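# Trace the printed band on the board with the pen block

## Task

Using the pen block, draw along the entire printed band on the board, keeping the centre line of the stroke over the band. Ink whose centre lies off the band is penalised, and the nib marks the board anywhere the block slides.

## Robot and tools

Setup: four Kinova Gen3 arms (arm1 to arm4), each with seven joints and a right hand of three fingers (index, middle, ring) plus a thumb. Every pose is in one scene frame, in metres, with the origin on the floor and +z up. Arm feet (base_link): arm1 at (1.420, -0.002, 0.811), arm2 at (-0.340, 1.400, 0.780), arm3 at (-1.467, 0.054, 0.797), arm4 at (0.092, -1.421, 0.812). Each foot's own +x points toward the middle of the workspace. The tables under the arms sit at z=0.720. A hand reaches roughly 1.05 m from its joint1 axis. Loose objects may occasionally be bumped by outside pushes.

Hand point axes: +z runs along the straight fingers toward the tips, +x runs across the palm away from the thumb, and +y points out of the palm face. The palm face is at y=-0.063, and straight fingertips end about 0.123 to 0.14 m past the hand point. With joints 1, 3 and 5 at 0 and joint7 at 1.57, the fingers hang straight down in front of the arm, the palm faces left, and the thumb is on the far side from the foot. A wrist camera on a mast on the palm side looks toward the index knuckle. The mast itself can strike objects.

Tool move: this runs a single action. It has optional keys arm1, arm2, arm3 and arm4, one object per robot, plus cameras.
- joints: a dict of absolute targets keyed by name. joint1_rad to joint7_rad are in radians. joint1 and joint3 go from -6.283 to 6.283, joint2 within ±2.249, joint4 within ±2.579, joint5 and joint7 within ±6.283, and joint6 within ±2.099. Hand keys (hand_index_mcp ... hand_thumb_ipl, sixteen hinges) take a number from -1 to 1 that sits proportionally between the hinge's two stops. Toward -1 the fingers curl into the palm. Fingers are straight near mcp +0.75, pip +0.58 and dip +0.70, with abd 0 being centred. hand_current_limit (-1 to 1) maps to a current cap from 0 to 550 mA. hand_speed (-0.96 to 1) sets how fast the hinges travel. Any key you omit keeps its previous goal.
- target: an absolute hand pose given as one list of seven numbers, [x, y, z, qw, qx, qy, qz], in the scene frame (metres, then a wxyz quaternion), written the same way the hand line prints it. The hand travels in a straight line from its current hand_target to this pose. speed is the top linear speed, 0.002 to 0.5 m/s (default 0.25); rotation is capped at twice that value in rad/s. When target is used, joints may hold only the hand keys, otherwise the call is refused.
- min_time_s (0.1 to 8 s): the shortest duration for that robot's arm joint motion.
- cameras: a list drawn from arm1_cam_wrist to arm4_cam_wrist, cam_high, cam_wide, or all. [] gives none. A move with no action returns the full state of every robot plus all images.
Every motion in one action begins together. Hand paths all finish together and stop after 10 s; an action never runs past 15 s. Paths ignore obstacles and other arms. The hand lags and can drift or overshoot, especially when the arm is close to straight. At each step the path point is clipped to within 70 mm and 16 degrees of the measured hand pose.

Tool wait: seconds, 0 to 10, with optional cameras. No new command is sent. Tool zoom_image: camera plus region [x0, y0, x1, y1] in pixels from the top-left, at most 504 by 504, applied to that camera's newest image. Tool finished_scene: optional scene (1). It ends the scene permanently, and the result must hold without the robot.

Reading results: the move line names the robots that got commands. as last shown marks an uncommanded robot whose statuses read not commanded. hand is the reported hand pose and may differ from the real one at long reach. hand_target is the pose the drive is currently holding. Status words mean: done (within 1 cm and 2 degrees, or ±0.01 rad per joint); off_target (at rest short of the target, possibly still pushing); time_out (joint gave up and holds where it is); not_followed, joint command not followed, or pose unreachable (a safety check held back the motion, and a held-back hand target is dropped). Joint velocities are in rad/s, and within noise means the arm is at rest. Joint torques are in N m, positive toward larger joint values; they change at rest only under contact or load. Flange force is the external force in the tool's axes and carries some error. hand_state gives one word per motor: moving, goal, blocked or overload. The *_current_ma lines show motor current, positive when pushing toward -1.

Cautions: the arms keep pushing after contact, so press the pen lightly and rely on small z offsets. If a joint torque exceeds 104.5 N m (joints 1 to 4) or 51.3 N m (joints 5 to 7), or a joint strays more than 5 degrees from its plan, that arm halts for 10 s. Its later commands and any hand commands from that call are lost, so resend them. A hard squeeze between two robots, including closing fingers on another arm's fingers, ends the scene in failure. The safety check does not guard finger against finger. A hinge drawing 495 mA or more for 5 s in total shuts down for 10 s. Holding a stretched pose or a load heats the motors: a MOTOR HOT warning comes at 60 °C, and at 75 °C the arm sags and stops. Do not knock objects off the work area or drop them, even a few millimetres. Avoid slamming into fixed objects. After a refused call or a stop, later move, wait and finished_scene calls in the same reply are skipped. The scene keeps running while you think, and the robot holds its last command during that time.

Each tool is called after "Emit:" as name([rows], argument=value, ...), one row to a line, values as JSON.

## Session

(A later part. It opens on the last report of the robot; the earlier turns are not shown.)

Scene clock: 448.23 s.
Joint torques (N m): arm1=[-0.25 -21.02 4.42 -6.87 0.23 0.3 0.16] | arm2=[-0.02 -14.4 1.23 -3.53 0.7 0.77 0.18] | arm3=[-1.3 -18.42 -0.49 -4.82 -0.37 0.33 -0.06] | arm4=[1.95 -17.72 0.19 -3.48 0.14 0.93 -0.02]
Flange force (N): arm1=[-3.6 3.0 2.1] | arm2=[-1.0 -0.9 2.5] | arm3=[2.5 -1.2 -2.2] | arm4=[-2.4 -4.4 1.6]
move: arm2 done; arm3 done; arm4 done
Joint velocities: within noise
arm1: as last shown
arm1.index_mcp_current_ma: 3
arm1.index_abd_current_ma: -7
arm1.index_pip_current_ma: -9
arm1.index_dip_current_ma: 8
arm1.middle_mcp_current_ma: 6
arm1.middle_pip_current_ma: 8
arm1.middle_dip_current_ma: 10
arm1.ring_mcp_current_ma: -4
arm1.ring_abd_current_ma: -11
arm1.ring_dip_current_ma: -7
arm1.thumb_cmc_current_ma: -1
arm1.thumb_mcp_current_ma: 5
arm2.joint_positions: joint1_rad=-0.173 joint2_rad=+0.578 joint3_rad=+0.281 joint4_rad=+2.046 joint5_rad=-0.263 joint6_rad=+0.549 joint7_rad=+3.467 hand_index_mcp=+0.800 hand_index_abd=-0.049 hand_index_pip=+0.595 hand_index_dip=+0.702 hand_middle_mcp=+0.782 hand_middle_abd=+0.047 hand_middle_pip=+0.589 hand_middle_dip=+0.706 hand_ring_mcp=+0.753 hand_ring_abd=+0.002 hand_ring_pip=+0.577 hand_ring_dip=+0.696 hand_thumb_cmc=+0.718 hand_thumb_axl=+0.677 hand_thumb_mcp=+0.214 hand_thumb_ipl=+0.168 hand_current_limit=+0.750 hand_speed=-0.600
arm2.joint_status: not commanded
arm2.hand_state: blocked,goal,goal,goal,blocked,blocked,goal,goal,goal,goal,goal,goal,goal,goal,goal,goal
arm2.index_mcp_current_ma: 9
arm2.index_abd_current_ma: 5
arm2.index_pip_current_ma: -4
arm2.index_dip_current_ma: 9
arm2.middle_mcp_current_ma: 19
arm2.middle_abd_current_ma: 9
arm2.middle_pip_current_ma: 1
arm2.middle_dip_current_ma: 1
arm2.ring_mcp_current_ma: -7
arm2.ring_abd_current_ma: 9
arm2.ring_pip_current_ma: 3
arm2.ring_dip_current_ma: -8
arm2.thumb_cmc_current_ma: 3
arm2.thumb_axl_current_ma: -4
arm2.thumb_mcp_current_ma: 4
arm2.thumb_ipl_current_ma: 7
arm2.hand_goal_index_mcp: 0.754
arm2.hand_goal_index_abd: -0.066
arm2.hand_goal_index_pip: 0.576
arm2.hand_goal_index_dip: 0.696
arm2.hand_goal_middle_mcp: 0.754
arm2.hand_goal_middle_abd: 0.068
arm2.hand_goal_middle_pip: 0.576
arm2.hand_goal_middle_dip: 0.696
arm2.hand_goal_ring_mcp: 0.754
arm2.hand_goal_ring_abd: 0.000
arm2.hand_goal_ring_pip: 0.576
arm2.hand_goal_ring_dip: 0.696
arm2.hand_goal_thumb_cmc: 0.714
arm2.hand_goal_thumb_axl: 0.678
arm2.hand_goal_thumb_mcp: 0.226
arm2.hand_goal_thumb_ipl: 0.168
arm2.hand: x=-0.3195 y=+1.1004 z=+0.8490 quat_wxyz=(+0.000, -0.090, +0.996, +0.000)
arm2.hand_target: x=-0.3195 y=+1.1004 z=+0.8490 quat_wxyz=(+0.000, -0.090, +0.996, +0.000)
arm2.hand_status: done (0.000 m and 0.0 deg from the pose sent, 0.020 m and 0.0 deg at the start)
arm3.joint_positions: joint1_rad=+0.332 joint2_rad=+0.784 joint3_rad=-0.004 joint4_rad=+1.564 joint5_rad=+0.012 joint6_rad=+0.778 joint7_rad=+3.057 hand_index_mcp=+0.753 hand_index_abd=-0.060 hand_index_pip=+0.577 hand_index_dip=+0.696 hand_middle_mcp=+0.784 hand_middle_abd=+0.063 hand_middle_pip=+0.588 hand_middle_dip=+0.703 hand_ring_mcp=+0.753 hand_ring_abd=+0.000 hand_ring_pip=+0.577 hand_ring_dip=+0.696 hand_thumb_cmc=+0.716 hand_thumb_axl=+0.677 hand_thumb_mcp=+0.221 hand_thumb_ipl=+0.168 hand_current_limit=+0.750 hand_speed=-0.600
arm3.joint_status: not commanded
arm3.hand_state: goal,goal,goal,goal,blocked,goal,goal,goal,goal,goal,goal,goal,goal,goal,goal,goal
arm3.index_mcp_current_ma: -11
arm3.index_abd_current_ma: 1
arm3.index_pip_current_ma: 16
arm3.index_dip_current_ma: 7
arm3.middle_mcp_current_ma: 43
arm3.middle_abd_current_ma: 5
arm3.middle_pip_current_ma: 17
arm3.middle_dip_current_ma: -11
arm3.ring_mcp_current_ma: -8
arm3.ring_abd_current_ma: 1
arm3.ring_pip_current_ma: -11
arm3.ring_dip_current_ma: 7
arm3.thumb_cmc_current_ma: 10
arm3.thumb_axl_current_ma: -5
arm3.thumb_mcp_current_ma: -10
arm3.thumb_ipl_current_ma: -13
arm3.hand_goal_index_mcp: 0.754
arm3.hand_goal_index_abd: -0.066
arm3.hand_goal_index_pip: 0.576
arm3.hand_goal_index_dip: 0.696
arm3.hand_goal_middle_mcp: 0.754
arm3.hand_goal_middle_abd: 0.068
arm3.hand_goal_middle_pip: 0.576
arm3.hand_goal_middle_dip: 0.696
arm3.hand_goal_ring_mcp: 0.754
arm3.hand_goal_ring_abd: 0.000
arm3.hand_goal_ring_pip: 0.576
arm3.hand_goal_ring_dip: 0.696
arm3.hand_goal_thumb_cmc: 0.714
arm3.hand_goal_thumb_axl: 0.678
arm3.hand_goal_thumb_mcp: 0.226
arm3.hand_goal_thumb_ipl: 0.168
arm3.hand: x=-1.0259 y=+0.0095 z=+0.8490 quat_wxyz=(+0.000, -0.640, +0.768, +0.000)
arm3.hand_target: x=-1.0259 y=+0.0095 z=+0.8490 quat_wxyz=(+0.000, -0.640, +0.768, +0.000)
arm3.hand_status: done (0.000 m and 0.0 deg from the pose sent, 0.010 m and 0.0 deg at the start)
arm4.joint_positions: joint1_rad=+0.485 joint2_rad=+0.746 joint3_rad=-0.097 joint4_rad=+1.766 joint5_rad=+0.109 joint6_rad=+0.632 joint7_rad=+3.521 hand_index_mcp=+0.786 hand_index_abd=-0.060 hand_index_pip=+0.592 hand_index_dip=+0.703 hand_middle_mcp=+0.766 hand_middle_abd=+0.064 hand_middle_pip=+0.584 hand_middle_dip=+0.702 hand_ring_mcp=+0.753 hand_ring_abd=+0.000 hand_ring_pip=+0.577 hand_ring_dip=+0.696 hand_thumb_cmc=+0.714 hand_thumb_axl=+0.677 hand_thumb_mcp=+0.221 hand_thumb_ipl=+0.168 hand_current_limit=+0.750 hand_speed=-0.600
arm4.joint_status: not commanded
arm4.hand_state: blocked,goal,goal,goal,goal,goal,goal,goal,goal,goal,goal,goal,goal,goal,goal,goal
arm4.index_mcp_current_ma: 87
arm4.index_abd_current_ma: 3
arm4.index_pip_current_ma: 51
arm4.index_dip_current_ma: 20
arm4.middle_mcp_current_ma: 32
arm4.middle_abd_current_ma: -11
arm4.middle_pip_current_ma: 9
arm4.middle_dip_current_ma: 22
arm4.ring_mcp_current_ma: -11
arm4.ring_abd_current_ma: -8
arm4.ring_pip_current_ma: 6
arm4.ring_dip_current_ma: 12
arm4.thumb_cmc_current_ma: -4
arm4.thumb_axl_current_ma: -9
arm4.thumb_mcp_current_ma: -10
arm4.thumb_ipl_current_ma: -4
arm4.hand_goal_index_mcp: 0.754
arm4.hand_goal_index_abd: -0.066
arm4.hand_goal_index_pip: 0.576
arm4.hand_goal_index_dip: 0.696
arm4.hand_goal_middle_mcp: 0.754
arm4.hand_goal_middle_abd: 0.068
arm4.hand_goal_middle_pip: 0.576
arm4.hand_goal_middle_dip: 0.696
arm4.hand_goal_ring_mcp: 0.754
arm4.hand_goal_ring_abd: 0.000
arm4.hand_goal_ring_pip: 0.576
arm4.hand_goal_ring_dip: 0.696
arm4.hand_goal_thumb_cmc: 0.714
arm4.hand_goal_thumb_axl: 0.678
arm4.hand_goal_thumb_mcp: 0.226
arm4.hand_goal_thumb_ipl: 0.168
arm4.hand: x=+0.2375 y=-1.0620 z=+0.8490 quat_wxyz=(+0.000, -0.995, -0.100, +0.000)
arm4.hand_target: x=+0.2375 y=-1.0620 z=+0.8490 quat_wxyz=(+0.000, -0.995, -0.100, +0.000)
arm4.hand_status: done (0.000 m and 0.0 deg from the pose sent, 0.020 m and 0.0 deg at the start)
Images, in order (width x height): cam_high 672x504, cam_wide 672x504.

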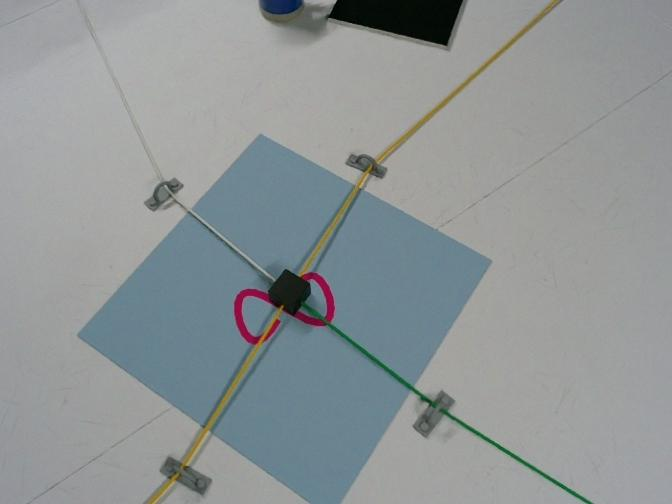

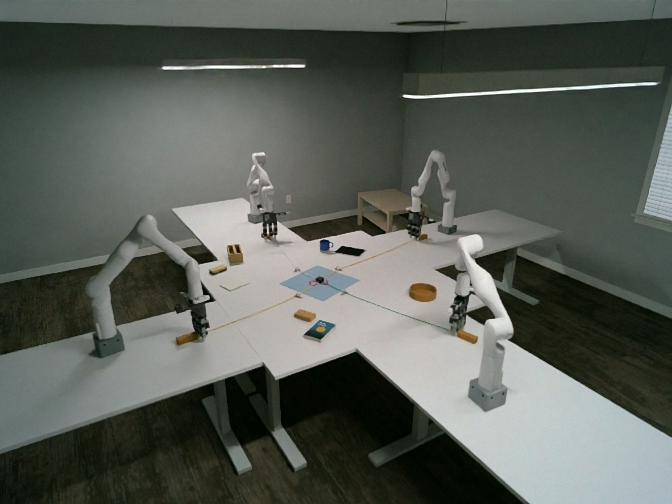

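Emit:
move(arm1={"target":[1.0195,0.2950,0.849,0,-0.5714,-0.8206,0],"speed":0.01}, arm2={"target":[-0.3205,1.1063,0.849,0,-0.0898,0.996,0],"speed":0.01}, arm3={"target":[-1.0274,0.0099,0.849,0,-0.64,0.7684,0],"speed":0.01}, arm4={"target":[0.2351,-1.0503,0.849,0,-0.995,-0.1002,0],"speed":0.01}, cameras=["cam_high"])

Emit:
zoom_image(camera="cam_high", region=[225, 260, 345, 350])

Scene clock: 475.23 s.
Joint torques (N m): arm1=[-0.58 -21.69 4.15 -7.38 -0.01 0.15 0.17] | arm2=[0.06 -14.15 1.15 -3.31 0.68 0.88 0.19] | arm3=[-1.26 -18.34 -0.45 -4.83 -0.38 0.36 -0.05] | arm4=[1.55 -19 -0.37 -4.8 -0.1 0.3 -0.1]
Flange force (N): arm1=[-3.6 3.8 2.7] | arm2=[-1.2 -1.1 2.5] | arm3=[2.4 -1.0 -2.2] | arm4=[-2.3 -2.6 2.4]
move: arm1 done; arm2 done; arm3 done; arm4 done
Joint velocities: within noise
arm1.joint_positions: joint1_rad=+0.214 joint2_rad=+0.923 joint3_rad=+0.348 joint4_rad=+1.402 joint5_rad=-0.352 joint6_rad=+0.873 joint7_rad=+4.241 hand_index_mcp=+0.767 hand_index_abd=-0.055 hand_index_pip=+0.587 hand_index_dip=+0.703 hand_middle_mcp=+0.759 hand_middle_abd=+0.059 hand_middle_pip=+0.584 hand_middle_dip=+0.707 hand_ring_mcp=+0.753 hand_ring_abd=+0.000 hand_ring_pip=+0.577 hand_ring_dip=+0.696 hand_thumb_cmc=+0.714 hand_thumb_axl=+0.677 hand_thumb_mcp=+0.219 hand_thumb_ipl=+0.168 hand_current_limit=+0.750 hand_speed=-0.600
arm1.joint_status: not commanded
arm1.hand_state: goal,goal,goal,goal,goal,goal,goal,goal,goal,goal,goal,goal,goal,goal,goal,goal
arm1.index_mcp_current_ma: -2
arm1.index_abd_current_ma: -9
arm1.index_pip_current_ma: -11
arm1.index_dip_current_ma: 3
arm1.middle_mcp_current_ma: 10
arm1.middle_abd_current_ma: 9
arm1.middle_pip_current_ma: 6
arm1.middle_dip_current_ma: 13
arm1.ring_mcp_current_ma: -13
arm1.ring_abd_current_ma: -5
arm1.ring_pip_current_ma: -8
arm1.ring_dip_current_ma: -10
arm1.thumb_cmc_current_ma: -1
arm1.thumb_axl_current_ma: -6
arm1.thumb_mcp_current_ma: 9
arm1.thumb_ipl_current_ma: 12
arm1.hand_goal_index_mcp: 0.754
arm1.hand_goal_index_abd: -0.066
arm1.hand_goal_index_pip: 0.576
arm1.hand_goal_index_dip: 0.696
arm1.hand_goal_middle_mcp: 0.754
arm1.hand_goal_middle_abd: 0.068
arm1.hand_goal_middle_pip: 0.576
arm1.hand_goal_middle_dip: 0.696
arm1.hand_goal_ring_mcp: 0.754
arm1.hand_goal_ring_abd: 0.000
arm1.hand_goal_ring_pip: 0.576
arm1.hand_goal_ring_dip: 0.696
arm1.hand_goal_thumb_cmc: 0.714
arm1.hand_goal_thumb_axl: 0.678
arm1.hand_goal_thumb_mcp: 0.226
arm1.hand_goal_thumb_ipl: 0.168
arm1.hand: x=+1.0195 y=+0.2950 z=+0.8490 quat_wxyz=(+0.000, -0.571, -0.821, +0.000)
arm1.hand_target: x=+1.0195 y=+0.2950 z=+0.8490 quat_wxyz=(+0.000, -0.571, -0.821, +0.000)
arm1.hand_status: done (0.000 m and 0.0 deg from the pose sent, 0.003 m and 0.0 deg at the start)
arm2.joint_positions: joint1_rad=-0.173 joint2_rad=+0.569 joint3_rad=+0.280 joint4_rad=+2.066 joint5_rad=-0.263 joint6_rad=+0.537 joint7_rad=+3.470 hand_index_mcp=+0.818 hand_index_abd=-0.049 hand_index_pip=+0.604 hand_index_dip=+0.702 hand_middle_mcp=+0.800 hand_middle_abd=+0.047 hand_middle_pip=+0.599 hand_middle_dip=+0.706 hand_ring_mcp=+0.753 hand_ring_abd=+0.002 hand_ring_pip=+0.577 hand_ring_dip=+0.696 hand_thumb_cmc=+0.718 hand_thumb_axl=+0.677 hand_thumb_mcp=+0.214 hand_thumb_ipl=+0.168 hand_current_limit=+0.750 hand_speed=-0.600
arm2.joint_status: not commanded
arm2.hand_state: blocked,goal,blocked,goal,blocked,blocked,blocked,goal,goal,goal,goal,goal,goal,goal,goal,goal
arm2.index_mcp_current_ma: 15
arm2.index_abd_current_ma: 2
arm2.index_pip_current_ma: 3
arm2.index_dip_current_ma: 2
arm2.middle_mcp_current_ma: 24
arm2.middle_abd_current_ma: 12
arm2.middle_pip_current_ma: 8
arm2.middle_dip_current_ma: -2
arm2.ring_mcp_current_ma: 0
arm2.ring_abd_current_ma: 6
arm2.ring_pip_current_ma: 5
arm2.ring_dip_current_ma: -6
arm2.thumb_cmc_current_ma: 7
arm2.thumb_axl_current_ma: 0
arm2.thumb_mcp_current_ma: 5
arm2.thumb_ipl_current_ma: 4
arm2.hand_goal_index_mcp: 0.754
arm2.hand_goal_index_abd: -0.066
arm2.hand_goal_index_pip: 0.576
arm2.hand_goal_index_dip: 0.696
arm2.hand_goal_middle_mcp: 0.754
arm2.hand_goal_middle_abd: 0.068
arm2.hand_goal_middle_pip: 0.576
arm2.hand_goal_middle_dip: 0.696
arm2.hand_goal_ring_mcp: 0.754
arm2.hand_goal_ring_abd: 0.000
arm2.hand_goal_ring_pip: 0.576
arm2.hand_goal_ring_dip: 0.696
arm2.hand_goal_thumb_cmc: 0.714
arm2.hand_goal_thumb_axl: 0.678
arm2.hand_goal_thumb_mcp: 0.226
arm2.hand_goal_thumb_ipl: 0.168
arm2.hand: x=-0.3205 y=+1.1063 z=+0.8490 quat_wxyz=(+0.000, -0.090, +0.996, +0.000)
arm2.hand_target: x=-0.3205 y=+1.1063 z=+0.8490 quat_wxyz=(+0.000, -0.090, +0.996, +0.000)
arm2.hand_status: done (0.000 m and 0.0 deg from the pose sent, 0.006 m and 0.0 deg at the start)
arm3.joint_positions: joint1_rad=+0.332 joint2_rad=+0.781 joint3_rad=-0.004 joint4_rad=+1.570 joint5_rad=+0.012 joint6_rad=+0.774 joint7_rad=+3.056 hand_index_mcp=+0.753 hand_index_abd=-0.060 hand_index_pip=+0.577 hand_index_dip=+0.696 hand_middle_mcp=+0.789 hand_middle_abd=+0.063 hand_middle_pip=+0.591 hand_middle_dip=+0.703 hand_ring_mcp=+0.753 hand_ring_abd=+0.000 hand_ring_pip=+0.577 hand_ring_dip=+0.696 hand_thumb_cmc=+0.716 hand_thumb_axl=+0.677 hand_thumb_mcp=+0.221 hand_thumb_ipl=+0.168 hand_current_limit=+0.750 hand_speed=-0.600
arm3.joint_status: not commanded
arm3.hand_state: goal,goal,goal,goal,blocked,goal,goal,goal,goal,goal,goal,goal,goal,goal,goal,goal
arm3.index_mcp_current_ma: -1
arm3.index_abd_current_ma: 11
arm3.index_pip_current_ma: 15
arm3.index_dip_current_ma: 12
arm3.middle_mcp_current_ma: 38
arm3.middle_abd_current_ma: 14
arm3.middle_pip_current_ma: 11
arm3.middle_dip_current_ma: 1
arm3.ring_mcp_current_ma: -4
arm3.ring_abd_current_ma: 4
arm3.ring_pip_current_ma: -1
arm3.ring_dip_current_ma: 0
arm3.thumb_cmc_current_ma: 0
arm3.thumb_axl_current_ma: -14
arm3.thumb_mcp_current_ma: -16
arm3.thumb_ipl_current_ma: -4
arm3.hand_goal_index_mcp: 0.754
arm3.hand_goal_index_abd: -0.066
arm3.hand_goal_index_pip: 0.576
arm3.hand_goal_index_dip: 0.696
arm3.hand_goal_middle_mcp: 0.754
arm3.hand_goal_middle_abd: 0.068
arm3.hand_goal_middle_pip: 0.576
arm3.hand_goal_middle_dip: 0.696
arm3.hand_goal_ring_mcp: 0.754
arm3.hand_goal_ring_abd: 0.000
arm3.hand_goal_ring_pip: 0.576
arm3.hand_goal_ring_dip: 0.696
arm3.hand_goal_thumb_cmc: 0.714
arm3.hand_goal_thumb_axl: 0.678
arm3.hand_goal_thumb_mcp: 0.226
arm3.hand_goal_thumb_ipl: 0.168
arm3.hand: x=-1.0274 y=+0.0099 z=+0.8490 quat_wxyz=(+0.000, -0.640, +0.768, +0.000)
arm3.hand_target: x=-1.0274 y=+0.0099 z=+0.8490 quat_wxyz=(+0.000, -0.640, +0.768, +0.000)
arm3.hand_status: done (0.000 m and 0.0 deg from the pose sent, 0.002 m and 0.0 deg at the start)
arm4.joint_positions: joint1_rad=+0.472 joint2_rad=+0.760 joint3_rad=-0.097 joint4_rad=+1.728 joint5_rad=+0.107 joint6_rad=+0.654 joint7_rad=+3.513 hand_index_mcp=+0.752 hand_index_abd=-0.060 hand_index_pip=+0.576 hand_index_dip=+0.702 hand_middle_mcp=+0.748 hand_middle_abd=+0.064 hand_middle_pip=+0.575 hand_middle_dip=+0.702 hand_ring_mcp=+0.753 hand_ring_abd=+0.000 hand_ring_pip=+0.577 hand_ring_dip=+0.696 hand_thumb_cmc=+0.714 hand_thumb_axl=+0.677 hand_thumb_mcp=+0.221 hand_thumb_ipl=+0.168 hand_current_limit=+0.750 hand_speed=-0.600
arm4.joint_status: not commanded
arm4.hand_state: goal,goal,goal,goal,goal,goal,goal,goal,goal,goal,goal,goal,goal,goal,goal,goal
arm4.index_mcp_current_ma: -2
arm4.index_abd_current_ma: 1
arm4.index_pip_current_ma: 11
arm4.index_dip_current_ma: 7
arm4.middle_mcp_current_ma: -14
arm4.middle_abd_current_ma: -3
arm4.middle_pip_current_ma: -8
arm4.middle_dip_current_ma: 23
arm4.ring_mcp_current_ma: -8
arm4.ring_abd_current_ma: -10
arm4.ring_pip_current_ma: 4
arm4.ring_dip_current_ma: 10
arm4.thumb_cmc_current_ma: -7
arm4.thumb_axl_current_ma: -18
arm4.thumb_mcp_current_ma: -9
arm4.thumb_ipl_current_ma: -15
arm4.hand_goal_index_mcp: 0.754
arm4.hand_goal_index_abd: -0.066
arm4.hand_goal_index_pip: 0.576
arm4.hand_goal_index_dip: 0.696
arm4.hand_goal_middle_mcp: 0.754
arm4.hand_goal_middle_abd: 0.068
arm4.hand_goal_middle_pip: 0.576
arm4.hand_goal_middle_dip: 0.696
arm4.hand_goal_ring_mcp: 0.754
arm4.hand_goal_ring_abd: 0.000
arm4.hand_goal_ring_pip: 0.576
arm4.hand_goal_ring_dip: 0.696
arm4.hand_goal_thumb_cmc: 0.714
arm4.hand_goal_thumb_axl: 0.678
arm4.hand_goal_thumb_mcp: 0.226
arm4.hand_goal_thumb_ipl: 0.168
arm4.hand: x=+0.2351 y=-1.0503 z=+0.8490 quat_wxyz=(+0.000, -0.995, -0.100, +0.000)
arm4.hand_target: x=+0.2351 y=-1.0503 z=+0.8490 quat_wxyz=(+0.000, -0.995, -0.100, +0.000)
arm4.hand_status: done (0.000 m and 0.0 deg from the pose sent, 0.012 m and 0.0 deg at the start)
Images, in order (width x height): cam_high 672x504.

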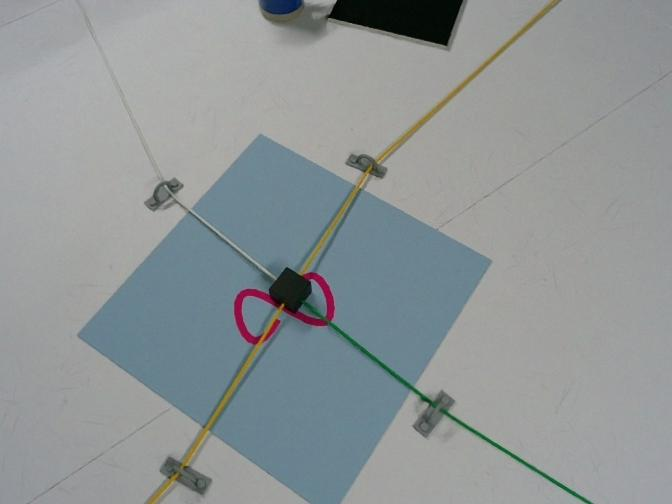

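Scaled by 4.200.

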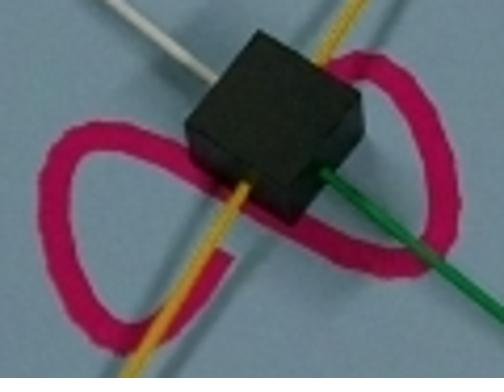

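Emit:
move(arm1={"target":[1.0176,0.2943,0.849,0,-0.5714,-0.8206,0],"speed":0.01}, arm2={"target":[-0.3216,1.1123,0.849,0,-0.0898,0.996,0],"speed":0.01}, arm3={"target":[-1.0291,0.0102,0.849,0,-0.64,0.7684,0],"speed":0.01}, arm4={"target":[0.2339,-1.0443,0.849,0,-0.995,-0.1002,0],"speed":0.01}, cameras=["cam_high"])

Emit:
zoom_image(camera="cam_high", region=[225, 260, 345, 350])

Scene clock: 486.87 s.
Joint torques (N m): arm1=[-0.63 -21.77 4.15 -7.41 -0.03 0.13 0.14] | arm2=[-0.1 -13.98 1.17 -3.29 0.71 0.89 0.15] | arm3=[-1.26 -18.37 -0.35 -4.81 -0.32 0.31 -0.05] | arm4=[1.46 -19.16 -0.35 -4.86 -0.09 0.3 -0.16]
Flange force (N): arm1=[-3.5 3.9 2.7] | arm2=[-0.7 -0.9 3.1] | arm3=[2.4 -1.2 -2.1] | arm4=[-1.9 -2.5 2.3]
move: arm1 done; arm2 done; arm3 done; arm4 done
Joint velocities: within noise
arm1.joint_positions: joint1_rad=+0.212 joint2_rad=+0.925 joint3_rad=+0.348 joint4_rad=+1.397 joint5_rad=-0.352 joint6_rad=+0.876 joint7_rad=+4.237 hand_index_mcp=+0.764 hand_index_abd=-0.055 hand_index_pip=+0.587 hand_index_dip=+0.703 hand_middle_mcp=+0.757 hand_middle_abd=+0.059 hand_middle_pip=+0.584 hand_middle_dip=+0.707 hand_ring_mcp=+0.753 hand_ring_abd=+0.000 hand_ring_pip=+0.577 hand_ring_dip=+0.696 hand_thumb_cmc=+0.714 hand_thumb_axl=+0.677 hand_thumb_mcp=+0.219 hand_thumb_ipl=+0.168 hand_current_limit=+0.750 hand_speed=-0.600
arm1.joint_status: not commanded
arm1.hand_state: goal,goal,goal,goal,goal,goal,goal,goal,goal,goal,goal,goal,goal,goal,goal,goal
arm1.index_mcp_current_ma: -12
arm1.index_abd_current_ma: -7
arm1.index_pip_current_ma: -1
arm1.index_dip_current_ma: 0
arm1.middle_mcp_current_ma: 8
arm1.middle_abd_current_ma: 12
arm1.middle_pip_current_ma: -6
arm1.middle_dip_current_ma: 8
arm1.ring_mcp_current_ma: 2
arm1.ring_abd_current_ma: -5
arm1.ring_pip_current_ma: 3
arm1.ring_dip_current_ma: -8
arm1.thumb_cmc_current_ma: 4
arm1.thumb_axl_current_ma: 7
arm1.thumb_mcp_current_ma: 7
arm1.thumb_ipl_current_ma: 18
arm1.hand_goal_index_mcp: 0.754
arm1.hand_goal_index_abd: -0.066
arm1.hand_goal_index_pip: 0.576
arm1.hand_goal_index_dip: 0.696
arm1.hand_goal_middle_mcp: 0.754
arm1.hand_goal_middle_abd: 0.068
arm1.hand_goal_middle_pip: 0.576
arm1.hand_goal_middle_dip: 0.696
arm1.hand_goal_ring_mcp: 0.754
arm1.hand_goal_ring_abd: 0.000
arm1.hand_goal_ring_pip: 0.576
arm1.hand_goal_ring_dip: 0.696
arm1.hand_goal_thumb_cmc: 0.714
arm1.hand_goal_thumb_axl: 0.678
arm1.hand_goal_thumb_mcp: 0.226
arm1.hand_goal_thumb_ipl: 0.168
arm1.hand: x=+1.0176 y=+0.2943 z=+0.8490 quat_wxyz=(+0.000, -0.571, -0.821, +0.000)
arm1.hand_target: x=+1.0176 y=+0.2943 z=+0.8490 quat_wxyz=(+0.000, -0.571, -0.821, +0.000)
arm1.hand_status: done (0.000 m and 0.0 deg from the pose sent, 0.002 m and 0.0 deg at the start)
arm2.joint_positions: joint1_rad=-0.172 joint2_rad=+0.561 joint3_rad=+0.279 joint4_rad=+2.085 joint5_rad=-0.264 joint6_rad=+0.525 joint7_rad=+3.473 hand_index_mcp=+0.818 hand_index_abd=-0.049 hand_index_pip=+0.604 hand_index_dip=+0.702 hand_middle_mcp=+0.801 hand_middle_abd=+0.047 hand_middle_pip=+0.599 hand_middle_dip=+0.706 hand_ring_mcp=+0.753 hand_ring_abd=+0.002 hand_ring_pip=+0.577 hand_ring_dip=+0.696 hand_thumb_cmc=+0.718 hand_thumb_axl=+0.677 hand_thumb_mcp=+0.214 hand_thumb_ipl=+0.168 hand_current_limit=+0.750 hand_speed=-0.600
arm2.joint_status: not commanded
arm2.hand_state: blocked,goal,blocked,goal,blocked,blocked,blocked,goal,goal,goal,goal,goal,goal,goal,goal,goal
arm2.index_mcp_current_ma: 9
arm2.index_abd_current_ma: 4
arm2.index_pip_current_ma: 4
arm2.index_dip_current_ma: 2
arm2.middle_mcp_current_ma: 21
arm2.middle_abd_current_ma: 7
arm2.middle_pip_current_ma: 3
arm2.middle_dip_current_ma: 0
arm2.ring_mcp_current_ma: 0
arm2.ring_abd_current_ma: 4
arm2.ring_pip_current_ma: 6
arm2.ring_dip_current_ma: -7
arm2.thumb_cmc_current_ma: 7
arm2.thumb_axl_current_ma: -3
arm2.thumb_mcp_current_ma: 9
arm2.thumb_ipl_current_ma: 8
arm2.hand_goal_index_mcp: 0.754
arm2.hand_goal_index_abd: -0.066
arm2.hand_goal_index_pip: 0.576
arm2.hand_goal_index_dip: 0.696
arm2.hand_goal_middle_mcp: 0.754
arm2.hand_goal_middle_abd: 0.068
arm2.hand_goal_middle_pip: 0.576
arm2.hand_goal_middle_dip: 0.696
arm2.hand_goal_ring_mcp: 0.754
arm2.hand_goal_ring_abd: 0.000
arm2.hand_goal_ring_pip: 0.576
arm2.hand_goal_ring_dip: 0.696
arm2.hand_goal_thumb_cmc: 0.714
arm2.hand_goal_thumb_axl: 0.678
arm2.hand_goal_thumb_mcp: 0.226
arm2.hand_goal_thumb_ipl: 0.168
arm2.hand: x=-0.3216 y=+1.1123 z=+0.8490 quat_wxyz=(+0.000, -0.090, +0.996, +0.000)
arm2.hand_target: x=-0.3216 y=+1.1123 z=+0.8490 quat_wxyz=(+0.000, -0.090, +0.996, +0.000)
arm2.hand_status: done (0.000 m and 0.0 deg from the pose sent, 0.006 m and 0.0 deg at the start)
arm3.joint_positions: joint1_rad=+0.332 joint2_rad=+0.779 joint3_rad=-0.004 joint4_rad=+1.577 joint5_rad=+0.012 joint6_rad=+0.770 joint7_rad=+3.056 hand_index_mcp=+0.753 hand_index_abd=-0.060 hand_index_pip=+0.577 hand_index_dip=+0.696 hand_middle_mcp=+0.789 hand_middle_abd=+0.063 hand_middle_pip=+0.591 hand_middle_dip=+0.703 hand_ring_mcp=+0.753 hand_ring_abd=+0.000 hand_ring_pip=+0.577 hand_ring_dip=+0.696 hand_thumb_cmc=+0.716 hand_thumb_axl=+0.677 hand_thumb_mcp=+0.221 hand_thumb_ipl=+0.168 hand_current_limit=+0.750 hand_speed=-0.600
arm3.joint_status: not commanded
arm3.hand_state: goal,goal,goal,goal,blocked,goal,goal,goal,goal,goal,goal,goal,goal,goal,goal,goal
arm3.index_mcp_current_ma: -12
arm3.index_abd_current_ma: 12
arm3.index_pip_current_ma: 7
arm3.index_dip_current_ma: -3
arm3.middle_mcp_current_ma: 29
arm3.middle_abd_current_ma: -1
arm3.middle_pip_current_ma: 12
arm3.middle_dip_current_ma: 4
arm3.ring_mcp_current_ma: -12
arm3.ring_abd_current_ma: -9
arm3.ring_pip_current_ma: 0
arm3.ring_dip_current_ma: -2
arm3.thumb_cmc_current_ma: -7
arm3.thumb_axl_current_ma: 6
arm3.thumb_mcp_current_ma: -15
arm3.thumb_ipl_current_ma: -5
arm3.hand_goal_index_mcp: 0.754
arm3.hand_goal_index_abd: -0.066
arm3.hand_goal_index_pip: 0.576
arm3.hand_goal_index_dip: 0.696
arm3.hand_goal_middle_mcp: 0.754
arm3.hand_goal_middle_abd: 0.068
arm3.hand_goal_middle_pip: 0.576
arm3.hand_goal_middle_dip: 0.696
arm3.hand_goal_ring_mcp: 0.754
arm3.hand_goal_ring_abd: 0.000
arm3.hand_goal_ring_pip: 0.576
arm3.hand_goal_ring_dip: 0.696
arm3.hand_goal_thumb_cmc: 0.714
arm3.hand_goal_thumb_axl: 0.678
arm3.hand_goal_thumb_mcp: 0.226
arm3.hand_goal_thumb_ipl: 0.168
arm3.hand: x=-1.0291 y=+0.0102 z=+0.8490 quat_wxyz=(+0.000, -0.640, +0.768, +0.000)
arm3.hand_target: x=-1.0291 y=+0.0102 z=+0.8490 quat_wxyz=(+0.000, -0.640, +0.768, +0.000)
arm3.hand_status: done (0.000 m and 0.0 deg from the pose sent, 0.002 m and 0.0 deg at the start)
arm4.joint_positions: joint1_rad=+0.465 joint2_rad=+0.768 joint3_rad=-0.096 joint4_rad=+1.709 joint5_rad=+0.106 joint6_rad=+0.666 joint7_rad=+3.509 hand_index_mcp=+0.752 hand_index_abd=-0.060 hand_index_pip=+0.576 hand_index_dip=+0.702 hand_middle_mcp=+0.748 hand_middle_abd=+0.064 hand_middle_pip=+0.575 hand_middle_dip=+0.702 hand_ring_mcp=+0.753 hand_ring_abd=+0.000 hand_ring_pip=+0.577 hand_ring_dip=+0.696 hand_thumb_cmc=+0.714 hand_thumb_axl=+0.677 hand_thumb_mcp=+0.221 hand_thumb_ipl=+0.168 hand_current_limit=+0.750 hand_speed=-0.600
arm4.joint_status: not commanded
arm4.hand_state: goal,goal,goal,goal,goal,goal,goal,goal,goal,goal,goal,goal,goal,goal,goal,goal
arm4.index_mcp_current_ma: -1
arm4.index_abd_current_ma: -1
arm4.index_pip_current_ma: 4
arm4.index_dip_current_ma: 7
arm4.middle_mcp_current_ma: -14
arm4.middle_abd_current_ma: -11
arm4.middle_pip_current_ma: -8
arm4.middle_dip_current_ma: 22
arm4.ring_mcp_current_ma: -13
arm4.ring_abd_current_ma: -10
arm4.ring_pip_current_ma: 6
arm4.ring_dip_current_ma: 3
arm4.thumb_cmc_current_ma: -10
arm4.thumb_axl_current_ma: -11
arm4.thumb_mcp_current_ma: -2
arm4.thumb_ipl_current_ma: -13
arm4.hand_goal_index_mcp: 0.754
arm4.hand_goal_index_abd: -0.066
arm4.hand_goal_index_pip: 0.576
arm4.hand_goal_index_dip: 0.696
arm4.hand_goal_middle_mcp: 0.754
arm4.hand_goal_middle_abd: 0.068
arm4.hand_goal_middle_pip: 0.576
arm4.hand_goal_middle_dip: 0.696
arm4.hand_goal_ring_mcp: 0.754
arm4.hand_goal_ring_abd: 0.000
arm4.hand_goal_ring_pip: 0.576
arm4.hand_goal_ring_dip: 0.696
arm4.hand_goal_thumb_cmc: 0.714
arm4.hand_goal_thumb_axl: 0.678
arm4.hand_goal_thumb_mcp: 0.226
arm4.hand_goal_thumb_ipl: 0.168
arm4.hand: x=+0.2339 y=-1.0443 z=+0.8490 quat_wxyz=(+0.000, -0.995, -0.100, +0.000)
arm4.hand_target: x=+0.2339 y=-1.0443 z=+0.8490 quat_wxyz=(+0.000, -0.995, -0.100, +0.000)
arm4.hand_status: done (0.000 m and 0.0 deg from the pose sent, 0.006 m and 0.0 deg at the start)
Images, in order (width x height): cam_high 672x504.

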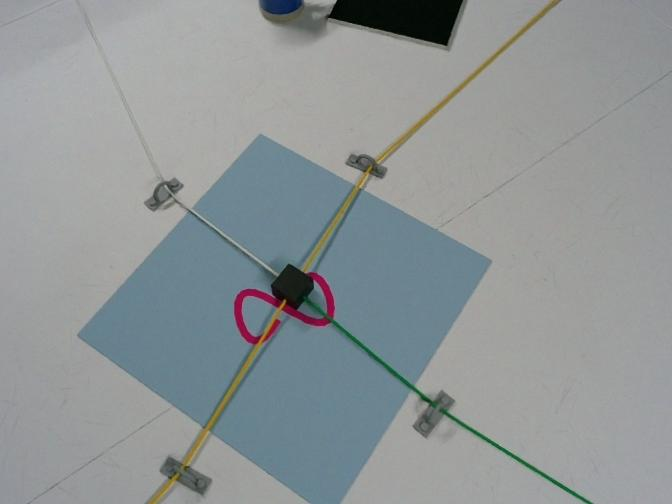

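Scaled by 4.200.

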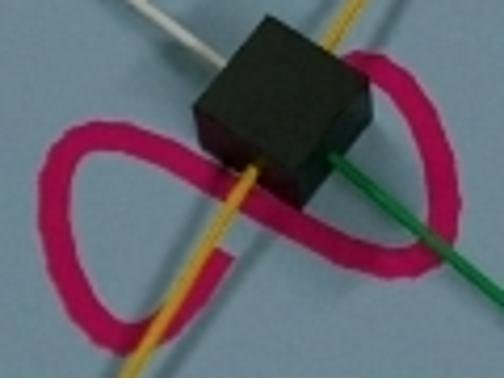

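Emit:
move(arm1={"target":[1.0132,0.2927,0.849,0,-0.5714,-0.8206,0],"speed":0.01}, arm2={"target":[-0.3231,1.1208,0.849,0,-0.0898,0.996,0],"speed":0.01}, arm3={"target":[-1.0326,0.0108,0.849,0,-0.64,0.7684,0],"speed":0.01}, arm4={"target":[0.2321,-1.0359,0.849,0,-0.995,-0.1002,0],"speed":0.01}, cameras=["cam_high"])

Emit:
zoom_image(camera="cam_high", region=[240, 260, 340, 335])

Scene clock: 498.53 s.
Joint torques (N m): arm1=[-0.68 -21.88 4.05 -7.42 -0.08 0.13 0.15] | arm2=[0.01 -13.9 1.08 -3.29 0.65 0.8 0.22] | arm3=[-1.15 -18.24 -0.4 -4.81 -0.32 0.3 -0.03] | arm4=[1.45 -19.42 -0.36 -4.99 -0.1 0.3 -0.09]
Flange force (N): arm1=[-3.3 3.8 2.6] | arm2=[-1.2 -1.1 3.2] | arm3=[2.2 -1.0 -2.1] | arm4=[-2.0 -2.4 2.3]
move: arm1 done; arm2 done; arm3 done; arm4 done
Joint velocities: within noise
arm1.joint_positions: joint1_rad=+0.207 joint2_rad=+0.931 joint3_rad=+0.349 joint4_rad=+1.383 joint5_rad=-0.353 joint6_rad=+0.884 joint7_rad=+4.229 hand_index_mcp=+0.760 hand_index_abd=-0.055 hand_index_pip=+0.587 hand_index_dip=+0.703 hand_middle_mcp=+0.756 hand_middle_abd=+0.059 hand_middle_pip=+0.582 hand_middle_dip=+0.706 hand_ring_mcp=+0.753 hand_ring_abd=+0.000 hand_ring_pip=+0.577 hand_ring_dip=+0.696 hand_thumb_cmc=+0.714 hand_thumb_axl=+0.677 hand_thumb_mcp=+0.219 hand_thumb_ipl=+0.168 hand_current_limit=+0.750 hand_speed=-0.600
arm1.joint_status: not commanded
arm1.hand_state: goal,goal,goal,goal,goal,goal,goal,goal,goal,goal,goal,goal,goal,goal,goal,goal
arm1.index_mcp_current_ma: -5
arm1.index_abd_current_ma: 1
arm1.index_pip_current_ma: -11
arm1.index_dip_current_ma: 1
arm1.middle_mcp_current_ma: 8
arm1.middle_abd_current_ma: -4
arm1.middle_pip_current_ma: 10
arm1.middle_dip_current_ma: 4
arm1.ring_mcp_current_ma: -6
arm1.ring_abd_current_ma: -5
arm1.ring_pip_current_ma: 1
arm1.ring_dip_current_ma: -7
arm1.thumb_cmc_current_ma: 7
arm1.thumb_axl_current_ma: -2
arm1.thumb_mcp_current_ma: 8
arm1.thumb_ipl_current_ma: 0
arm1.hand_goal_index_mcp: 0.754
arm1.hand_goal_index_abd: -0.066
arm1.hand_goal_index_pip: 0.576
arm1.hand_goal_index_dip: 0.696
arm1.hand_goal_middle_mcp: 0.754
arm1.hand_goal_middle_abd: 0.068
arm1.hand_goal_middle_pip: 0.576
arm1.hand_goal_middle_dip: 0.696
arm1.hand_goal_ring_mcp: 0.754
arm1.hand_goal_ring_abd: 0.000
arm1.hand_goal_ring_pip: 0.576
arm1.hand_goal_ring_dip: 0.696
arm1.hand_goal_thumb_cmc: 0.714
arm1.hand_goal_thumb_axl: 0.678
arm1.hand_goal_thumb_mcp: 0.226
arm1.hand_goal_thumb_ipl: 0.168
arm1.hand: x=+1.0132 y=+0.2927 z=+0.8490 quat_wxyz=(+0.000, -0.571, -0.821, +0.000)
arm1.hand_target: x=+1.0132 y=+0.2927 z=+0.8490 quat_wxyz=(+0.000, -0.571, -0.821, +0.000)
arm1.hand_status: done (0.000 m and 0.0 deg from the pose sent, 0.005 m and 0.0 deg at the start)
arm2.joint_positions: joint1_rad=-0.171 joint2_rad=+0.549 joint3_rad=+0.278 joint4_rad=+2.113 joint5_rad=-0.264 joint6_rad=+0.509 joint7_rad=+3.477 hand_index_mcp=+0.818 hand_index_abd=-0.049 hand_index_pip=+0.604 hand_index_dip=+0.702 hand_middle_mcp=+0.801 hand_middle_abd=+0.047 hand_middle_pip=+0.599 hand_middle_dip=+0.706 hand_ring_mcp=+0.753 hand_ring_abd=+0.002 hand_ring_pip=+0.577 hand_ring_dip=+0.696 hand_thumb_cmc=+0.718 hand_thumb_axl=+0.677 hand_thumb_mcp=+0.214 hand_thumb_ipl=+0.168 hand_current_limit=+0.750 hand_speed=-0.600
arm2.joint_status: not commanded
arm2.hand_state: blocked,goal,blocked,goal,blocked,blocked,blocked,goal,goal,goal,goal,goal,goal,goal,goal,goal
arm2.index_mcp_current_ma: 13
arm2.index_abd_current_ma: 7
arm2.index_pip_current_ma: 7
arm2.index_dip_current_ma: 3
arm2.middle_mcp_current_ma: 26
arm2.middle_abd_current_ma: 10
arm2.middle_pip_current_ma: 6
arm2.middle_dip_current_ma: -3
arm2.ring_mcp_current_ma: 3
arm2.ring_abd_current_ma: 6
arm2.ring_pip_current_ma: 6
arm2.ring_dip_current_ma: -8
arm2.thumb_cmc_current_ma: 7
arm2.thumb_axl_current_ma: -3
arm2.thumb_mcp_current_ma: 4
arm2.thumb_ipl_current_ma: 8
arm2.hand_goal_index_mcp: 0.754
arm2.hand_goal_index_abd: -0.066
arm2.hand_goal_index_pip: 0.576
arm2.hand_goal_index_dip: 0.696
arm2.hand_goal_middle_mcp: 0.754
arm2.hand_goal_middle_abd: 0.068
arm2.hand_goal_middle_pip: 0.576
arm2.hand_goal_middle_dip: 0.696
arm2.hand_goal_ring_mcp: 0.754
arm2.hand_goal_ring_abd: 0.000
arm2.hand_goal_ring_pip: 0.576
arm2.hand_goal_ring_dip: 0.696
arm2.hand_goal_thumb_cmc: 0.714
arm2.hand_goal_thumb_axl: 0.678
arm2.hand_goal_thumb_mcp: 0.226
arm2.hand_goal_thumb_ipl: 0.168
arm2.hand: x=-0.3231 y=+1.1208 z=+0.8490 quat_wxyz=(+0.000, -0.090, +0.996, +0.000)
arm2.hand_target: x=-0.3231 y=+1.1208 z=+0.8490 quat_wxyz=(+0.000, -0.090, +0.996, +0.000)
arm2.hand_status: done (0.000 m and 0.0 deg from the pose sent, 0.009 m and 0.0 deg at the start)
arm3.joint_positions: joint1_rad=+0.331 joint2_rad=+0.773 joint3_rad=-0.004 joint4_rad=+1.591 joint5_rad=+0.013 joint6_rad=+0.762 joint7_rad=+3.055 hand_index_mcp=+0.753 hand_index_abd=-0.060 hand_index_pip=+0.577 hand_index_dip=+0.696 hand_middle_mcp=+0.789 hand_middle_abd=+0.063 hand_middle_pip=+0.591 hand_middle_dip=+0.703 hand_ring_mcp=+0.753 hand_ring_abd=+0.000 hand_ring_pip=+0.577 hand_ring_dip=+0.696 hand_thumb_cmc=+0.716 hand_thumb_axl=+0.677 hand_thumb_mcp=+0.221 hand_thumb_ipl=+0.168 hand_current_limit=+0.750 hand_speed=-0.600
arm3.joint_status: not commanded
arm3.hand_state: goal,goal,goal,goal,blocked,goal,goal,goal,goal,goal,goal,goal,goal,goal,goal,goal
arm3.index_mcp_current_ma: -10
arm3.index_abd_current_ma: 3
arm3.index_pip_current_ma: -4
arm3.index_dip_current_ma: 3
arm3.middle_mcp_current_ma: 46
arm3.middle_abd_current_ma: 4
arm3.middle_pip_current_ma: 6
arm3.middle_dip_current_ma: 2
arm3.ring_mcp_current_ma: 3
arm3.ring_abd_current_ma: 4
arm3.ring_pip_current_ma: -7
arm3.ring_dip_current_ma: 9
arm3.thumb_cmc_current_ma: 10
arm3.thumb_axl_current_ma: 4
arm3.thumb_mcp_current_ma: -15
arm3.thumb_ipl_current_ma: -10
arm3.hand_goal_index_mcp: 0.754
arm3.hand_goal_index_abd: -0.066
arm3.hand_goal_index_pip: 0.576
arm3.hand_goal_index_dip: 0.696
arm3.hand_goal_middle_mcp: 0.754
arm3.hand_goal_middle_abd: 0.068
arm3.hand_goal_middle_pip: 0.576
arm3.hand_goal_middle_dip: 0.696
arm3.hand_goal_ring_mcp: 0.754
arm3.hand_goal_ring_abd: 0.000
arm3.hand_goal_ring_pip: 0.576
arm3.hand_goal_ring_dip: 0.696
arm3.hand_goal_thumb_cmc: 0.714
arm3.hand_goal_thumb_axl: 0.678
arm3.hand_goal_thumb_mcp: 0.226
arm3.hand_goal_thumb_ipl: 0.168
arm3.hand: x=-1.0326 y=+0.0108 z=+0.8490 quat_wxyz=(+0.000, -0.640, +0.768, +0.000)
arm3.hand_target: x=-1.0326 y=+0.0108 z=+0.8490 quat_wxyz=(+0.000, -0.640, +0.768, +0.000)
arm3.hand_status: done (0.000 m and 0.0 deg from the pose sent, 0.004 m and 0.0 deg at the start)
arm4.joint_positions: joint1_rad=+0.457 joint2_rad=+0.779 joint3_rad=-0.096 joint4_rad=+1.681 joint5_rad=+0.104 joint6_rad=+0.683 joint7_rad=+3.503 hand_index_mcp=+0.752 hand_index_abd=-0.060 hand_index_pip=+0.576 hand_index_dip=+0.702 hand_middle_mcp=+0.748 hand_middle_abd=+0.064 hand_middle_pip=+0.575 hand_middle_dip=+0.702 hand_ring_mcp=+0.753 hand_ring_abd=+0.000 hand_ring_pip=+0.577 hand_ring_dip=+0.696 hand_thumb_cmc=+0.714 hand_thumb_axl=+0.677 hand_thumb_mcp=+0.221 hand_thumb_ipl=+0.168 hand_current_limit=+0.750 hand_speed=-0.600
arm4.joint_status: not commanded
arm4.hand_state: goal,goal,goal,goal,goal,goal,goal,goal,goal,goal,goal,goal,goal,goal,goal,goal
arm4.index_mcp_current_ma: -1
arm4.index_abd_current_ma: 5
arm4.index_pip_current_ma: 8
arm4.index_dip_current_ma: 9
arm4.middle_mcp_current_ma: -12
arm4.middle_abd_current_ma: -8
arm4.middle_pip_current_ma: -9
arm4.middle_dip_current_ma: 17
arm4.ring_mcp_current_ma: -12
arm4.ring_abd_current_ma: -7
arm4.ring_pip_current_ma: 0
arm4.ring_dip_current_ma: 3
arm4.thumb_cmc_current_ma: -3
arm4.thumb_axl_current_ma: -13
arm4.thumb_mcp_current_ma: 0
arm4.thumb_ipl_current_ma: -6
arm4.hand_goal_index_mcp: 0.754
arm4.hand_goal_index_abd: -0.066
arm4.hand_goal_index_pip: 0.576
arm4.hand_goal_index_dip: 0.696
arm4.hand_goal_middle_mcp: 0.754
arm4.hand_goal_middle_abd: 0.068
arm4.hand_goal_middle_pip: 0.576
arm4.hand_goal_middle_dip: 0.696
arm4.hand_goal_ring_mcp: 0.754
arm4.hand_goal_ring_abd: 0.000
arm4.hand_goal_ring_pip: 0.576
arm4.hand_goal_ring_dip: 0.696
arm4.hand_goal_thumb_cmc: 0.714
arm4.hand_goal_thumb_axl: 0.678
arm4.hand_goal_thumb_mcp: 0.226
arm4.hand_goal_thumb_ipl: 0.168
arm4.hand: x=+0.2321 y=-1.0359 z=+0.8490 quat_wxyz=(+0.000, -0.995, -0.100, +0.000)
arm4.hand_target: x=+0.2321 y=-1.0359 z=+0.8490 quat_wxyz=(+0.000, -0.995, -0.100, +0.000)
arm4.hand_status: done (0.000 m and 0.0 deg from the pose sent, 0.009 m and 0.0 deg at the start)
Images, in order (width x height): cam_high 672x504.

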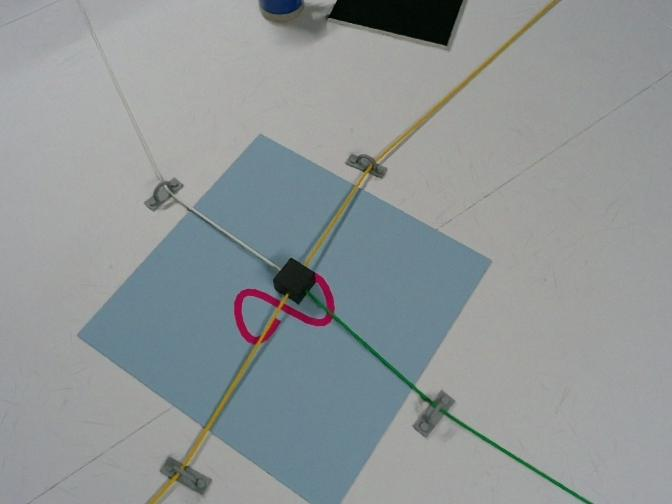

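Scaled by 5.040.

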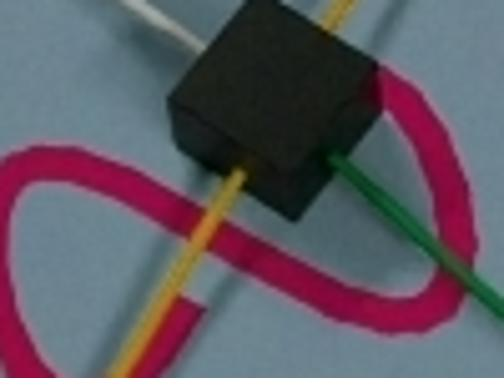

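Emit:
move(arm1={"target":[1.0105,0.2917,0.849,0,-0.5714,-0.8206,0],"speed":0.01}, arm2={"target":[-0.3247,1.1295,0.849,0,-0.0898,0.996,0],"speed":0.01}, arm3={"target":[-1.0342,0.0111,0.849,0,-0.64,0.7684,0],"speed":0.01}, arm4={"target":[0.2304,-1.0271,0.849,0,-0.995,-0.1002,0],"speed":0.01}, cameras=["cam_high"])

Emit:
zoom_image(camera="cam_high", region=[240, 250, 340, 325])

Scene clock: 510.90 s.
Joint torques (N m): arm1=[-0.62 -21.94 4.15 -7.44 -0.04 0.12 0.14] | arm2=[-0.01 -13.67 1.06 -3.35 0.61 0.77 0.17] | arm3=[-1.27 -18.2 -0.39 -4.85 -0.32 0.25 -0.04] | arm4=[1.46 -19.79 -0.39 -5.16 -0.15 0.3 -0.1]
Flange force (N): arm1=[-3.4 3.8 2.6] | arm2=[-1.1 -0.6 3.5] | arm3=[2.4 -1.0 -2.2] | arm4=[-2.0 -2.4 2.4]
move: arm1 done; arm2 done; arm3 done; arm4 done
Joint velocities: within noise
arm1.joint_positions: joint1_rad=+0.204 joint2_rad=+0.934 joint3_rad=+0.350 joint4_rad=+1.375 joint5_rad=-0.353 joint6_rad=+0.889 joint7_rad=+4.225 hand_index_mcp=+0.758 hand_index_abd=-0.055 hand_index_pip=+0.587 hand_index_dip=+0.703 hand_middle_mcp=+0.756 hand_middle_abd=+0.059 hand_middle_pip=+0.580 hand_middle_dip=+0.706 hand_ring_mcp=+0.753 hand_ring_abd=+0.000 hand_ring_pip=+0.577 hand_ring_dip=+0.696 hand_thumb_cmc=+0.714 hand_thumb_axl=+0.677 hand_thumb_mcp=+0.219 hand_thumb_ipl=+0.168 hand_current_limit=+0.750 hand_speed=-0.600
arm1.joint_status: not commanded
arm1.hand_state: goal,goal,goal,goal,goal,goal,goal,goal,goal,goal,goal,goal,goal,goal,goal,goal
arm1.index_mcp_current_ma: -5
arm1.index_abd_current_ma: 0
arm1.index_pip_current_ma: -15
arm1.index_dip_current_ma: 12
arm1.middle_mcp_current_ma: 11
arm1.middle_abd_current_ma: 7
arm1.middle_pip_current_ma: 6
arm1.middle_dip_current_ma: 5
arm1.ring_mcp_current_ma: -4
arm1.ring_abd_current_ma: -2
arm1.ring_pip_current_ma: -3
arm1.ring_dip_current_ma: -12
arm1.thumb_cmc_current_ma: 3
arm1.thumb_axl_current_ma: -2
arm1.thumb_mcp_current_ma: 3
arm1.thumb_ipl_current_ma: 3
arm1.hand_goal_index_mcp: 0.754
arm1.hand_goal_index_abd: -0.066
arm1.hand_goal_index_pip: 0.576
arm1.hand_goal_index_dip: 0.696
arm1.hand_goal_middle_mcp: 0.754
arm1.hand_goal_middle_abd: 0.068
arm1.hand_goal_middle_pip: 0.576
arm1.hand_goal_middle_dip: 0.696
arm1.hand_goal_ring_mcp: 0.754
arm1.hand_goal_ring_abd: 0.000
arm1.hand_goal_ring_pip: 0.576
arm1.hand_goal_ring_dip: 0.696
arm1.hand_goal_thumb_cmc: 0.714
arm1.hand_goal_thumb_axl: 0.678
arm1.hand_goal_thumb_mcp: 0.226
arm1.hand_goal_thumb_ipl: 0.168
arm1.hand: x=+1.0105 y=+0.2917 z=+0.8490 quat_wxyz=(+0.000, -0.571, -0.821, +0.000)
arm1.hand_target: x=+1.0105 y=+0.2917 z=+0.8490 quat_wxyz=(+0.000, -0.571, -0.821, +0.000)
arm1.hand_status: done (0.000 m and 0.0 deg from the pose sent, 0.003 m and 0.0 deg at the start)
arm2.joint_positions: joint1_rad=-0.170 joint2_rad=+0.537 joint3_rad=+0.276 joint4_rad=+2.141 joint5_rad=-0.265 joint6_rad=+0.492 joint7_rad=+3.481 hand_index_mcp=+0.818 hand_index_abd=-0.049 hand_index_pip=+0.604 hand_index_dip=+0.702 hand_middle_mcp=+0.801 hand_middle_abd=+0.047 hand_middle_pip=+0.599 hand_middle_dip=+0.706 hand_ring_mcp=+0.753 hand_ring_abd=+0.002 hand_ring_pip=+0.577 hand_ring_dip=+0.696 hand_thumb_cmc=+0.718 hand_thumb_axl=+0.677 hand_thumb_mcp=+0.214 hand_thumb_ipl=+0.168 hand_current_limit=+0.750 hand_speed=-0.600
arm2.joint_status: not commanded
arm2.hand_state: blocked,goal,blocked,goal,blocked,blocked,blocked,goal,goal,goal,goal,goal,goal,goal,goal,goal
arm2.index_mcp_current_ma: 12
arm2.index_abd_current_ma: 3
arm2.index_pip_current_ma: 2
arm2.index_dip_current_ma: 0
arm2.middle_mcp_current_ma: 20
arm2.middle_abd_current_ma: 8
arm2.middle_pip_current_ma: 5
arm2.middle_dip_current_ma: -2
arm2.ring_mcp_current_ma: 2
arm2.ring_abd_current_ma: -1
arm2.ring_pip_current_ma: 3
arm2.ring_dip_current_ma: -10
arm2.thumb_cmc_current_ma: 12
arm2.thumb_axl_current_ma: -1
arm2.thumb_mcp_current_ma: 3
arm2.thumb_ipl_current_ma: 5
arm2.hand_goal_index_mcp: 0.754
arm2.hand_goal_index_abd: -0.066
arm2.hand_goal_index_pip: 0.576
arm2.hand_goal_index_dip: 0.696
arm2.hand_goal_middle_mcp: 0.754
arm2.hand_goal_middle_abd: 0.068
arm2.hand_goal_middle_pip: 0.576
arm2.hand_goal_middle_dip: 0.696
arm2.hand_goal_ring_mcp: 0.754
arm2.hand_goal_ring_abd: 0.000
arm2.hand_goal_ring_pip: 0.576
arm2.hand_goal_ring_dip: 0.696
arm2.hand_goal_thumb_cmc: 0.714
arm2.hand_goal_thumb_axl: 0.678
arm2.hand_goal_thumb_mcp: 0.226
arm2.hand_goal_thumb_ipl: 0.168
arm2.hand: x=-0.3247 y=+1.1295 z=+0.8490 quat_wxyz=(+0.000, -0.090, +0.996, +0.000)
arm2.hand_target: x=-0.3247 y=+1.1295 z=+0.8490 quat_wxyz=(+0.000, -0.090, +0.996, +0.000)
arm2.hand_status: done (0.000 m and 0.0 deg from the pose sent, 0.009 m and 0.0 deg at the start)
arm3.joint_positions: joint1_rad=+0.331 joint2_rad=+0.770 joint3_rad=-0.004 joint4_rad=+1.597 joint5_rad=+0.013 joint6_rad=+0.759 joint7_rad=+3.055 hand_index_mcp=+0.753 hand_index_abd=-0.060 hand_index_pip=+0.577 hand_index_dip=+0.696 hand_middle_mcp=+0.789 hand_middle_abd=+0.063 hand_middle_pip=+0.592 hand_middle_dip=+0.703 hand_ring_mcp=+0.753 hand_ring_abd=+0.000 hand_ring_pip=+0.577 hand_ring_dip=+0.696 hand_thumb_cmc=+0.716 hand_thumb_axl=+0.677 hand_thumb_mcp=+0.221 hand_thumb_ipl=+0.168 hand_current_limit=+0.750 hand_speed=-0.600
arm3.joint_status: not commanded
arm3.hand_state: goal,goal,goal,goal,blocked,goal,goal,goal,goal,goal,goal,goal,goal,goal,goal,goal
arm3.index_mcp_current_ma: -5
arm3.index_abd_current_ma: 2
arm3.index_pip_current_ma: 14
arm3.index_dip_current_ma: -5
arm3.middle_mcp_current_ma: 40
arm3.middle_abd_current_ma: 18
arm3.middle_pip_current_ma: 19
arm3.middle_dip_current_ma: -9
arm3.ring_mcp_current_ma: -20
arm3.ring_abd_current_ma: -1
arm3.ring_pip_current_ma: -4
arm3.ring_dip_current_ma: -9
arm3.thumb_cmc_current_ma: 1
arm3.thumb_axl_current_ma: 2
arm3.thumb_mcp_current_ma: -4
arm3.thumb_ipl_current_ma: -7
arm3.hand_goal_index_mcp: 0.754
arm3.hand_goal_index_abd: -0.066
arm3.hand_goal_index_pip: 0.576
arm3.hand_goal_index_dip: 0.696
arm3.hand_goal_middle_mcp: 0.754
arm3.hand_goal_middle_abd: 0.068
arm3.hand_goal_middle_pip: 0.576
arm3.hand_goal_middle_dip: 0.696
arm3.hand_goal_ring_mcp: 0.754
arm3.hand_goal_ring_abd: 0.000
arm3.hand_goal_ring_pip: 0.576
arm3.hand_goal_ring_dip: 0.696
arm3.hand_goal_thumb_cmc: 0.714
arm3.hand_goal_thumb_axl: 0.678
arm3.hand_goal_thumb_mcp: 0.226
arm3.hand_goal_thumb_ipl: 0.168
arm3.hand: x=-1.0342 y=+0.0111 z=+0.8490 quat_wxyz=(+0.000, -0.640, +0.768, +0.000)
arm3.hand_target: x=-1.0342 y=+0.0111 z=+0.8490 quat_wxyz=(+0.000, -0.640, +0.768, +0.000)
arm3.hand_status: done (0.000 m and 0.0 deg from the pose sent, 0.002 m and 0.0 deg at the start)
arm4.joint_positions: joint1_rad=+0.448 joint2_rad=+0.791 joint3_rad=-0.095 joint4_rad=+1.651 joint5_rad=+0.103 joint6_rad=+0.701 joint7_rad=+3.498 hand_index_mcp=+0.752 hand_index_abd=-0.060 hand_index_pip=+0.576 hand_index_dip=+0.702 hand_middle_mcp=+0.748 hand_middle_abd=+0.064 hand_middle_pip=+0.575 hand_middle_dip=+0.702 hand_ring_mcp=+0.753 hand_ring_abd=+0.000 hand_ring_pip=+0.577 hand_ring_dip=+0.696 hand_thumb_cmc=+0.714 hand_thumb_axl=+0.677 hand_thumb_mcp=+0.221 hand_thumb_ipl=+0.168 hand_current_limit=+0.750 hand_speed=-0.600
arm4.joint_status: not commanded
arm4.hand_state: goal,goal,goal,goal,goal,goal,goal,goal,goal,goal,goal,goal,goal,goal,goal,goal
arm4.index_mcp_current_ma: -2
arm4.index_abd_current_ma: -1
arm4.index_pip_current_ma: 5
arm4.index_dip_current_ma: 1
arm4.middle_mcp_current_ma: -9
arm4.middle_abd_current_ma: -17
arm4.middle_pip_current_ma: -11
arm4.middle_dip_current_ma: 25
arm4.ring_mcp_current_ma: -11
arm4.ring_abd_current_ma: -9
arm4.ring_pip_current_ma: -3
arm4.ring_dip_current_ma: 4
arm4.thumb_cmc_current_ma: -11
arm4.thumb_axl_current_ma: -8
arm4.thumb_mcp_current_ma: -3
arm4.thumb_ipl_current_ma: -14
arm4.hand_goal_index_mcp: 0.754
arm4.hand_goal_index_abd: -0.066
arm4.hand_goal_index_pip: 0.576
arm4.hand_goal_index_dip: 0.696
arm4.hand_goal_middle_mcp: 0.754
arm4.hand_goal_middle_abd: 0.068
arm4.hand_goal_middle_pip: 0.576
arm4.hand_goal_middle_dip: 0.696
arm4.hand_goal_ring_mcp: 0.754
arm4.hand_goal_ring_abd: 0.000
arm4.hand_goal_ring_pip: 0.576
arm4.hand_goal_ring_dip: 0.696
arm4.hand_goal_thumb_cmc: 0.714
arm4.hand_goal_thumb_axl: 0.678
arm4.hand_goal_thumb_mcp: 0.226
arm4.hand_goal_thumb_ipl: 0.168
arm4.hand: x=+0.2304 y=-1.0271 z=+0.8490 quat_wxyz=(+0.000, -0.995, -0.100, +0.000)
arm4.hand_target: x=+0.2304 y=-1.0271 z=+0.8490 quat_wxyz=(+0.000, -0.995, -0.100, +0.000)
arm4.hand_status: done (0.000 m and 0.0 deg from the pose sent, 0.009 m and 0.0 deg at the start)
Images, in order (width x height): cam_high 672x504.

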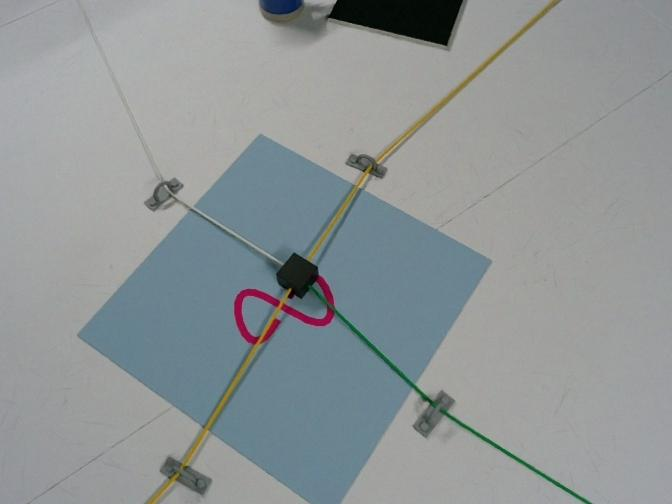

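Scaled by 5.040.

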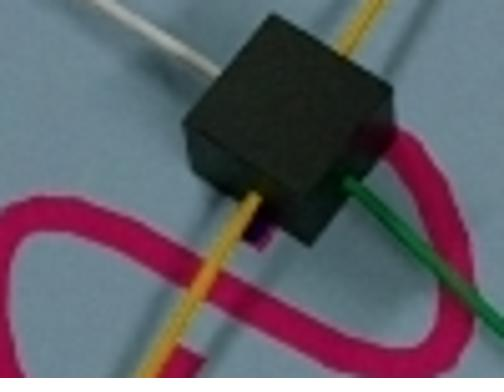

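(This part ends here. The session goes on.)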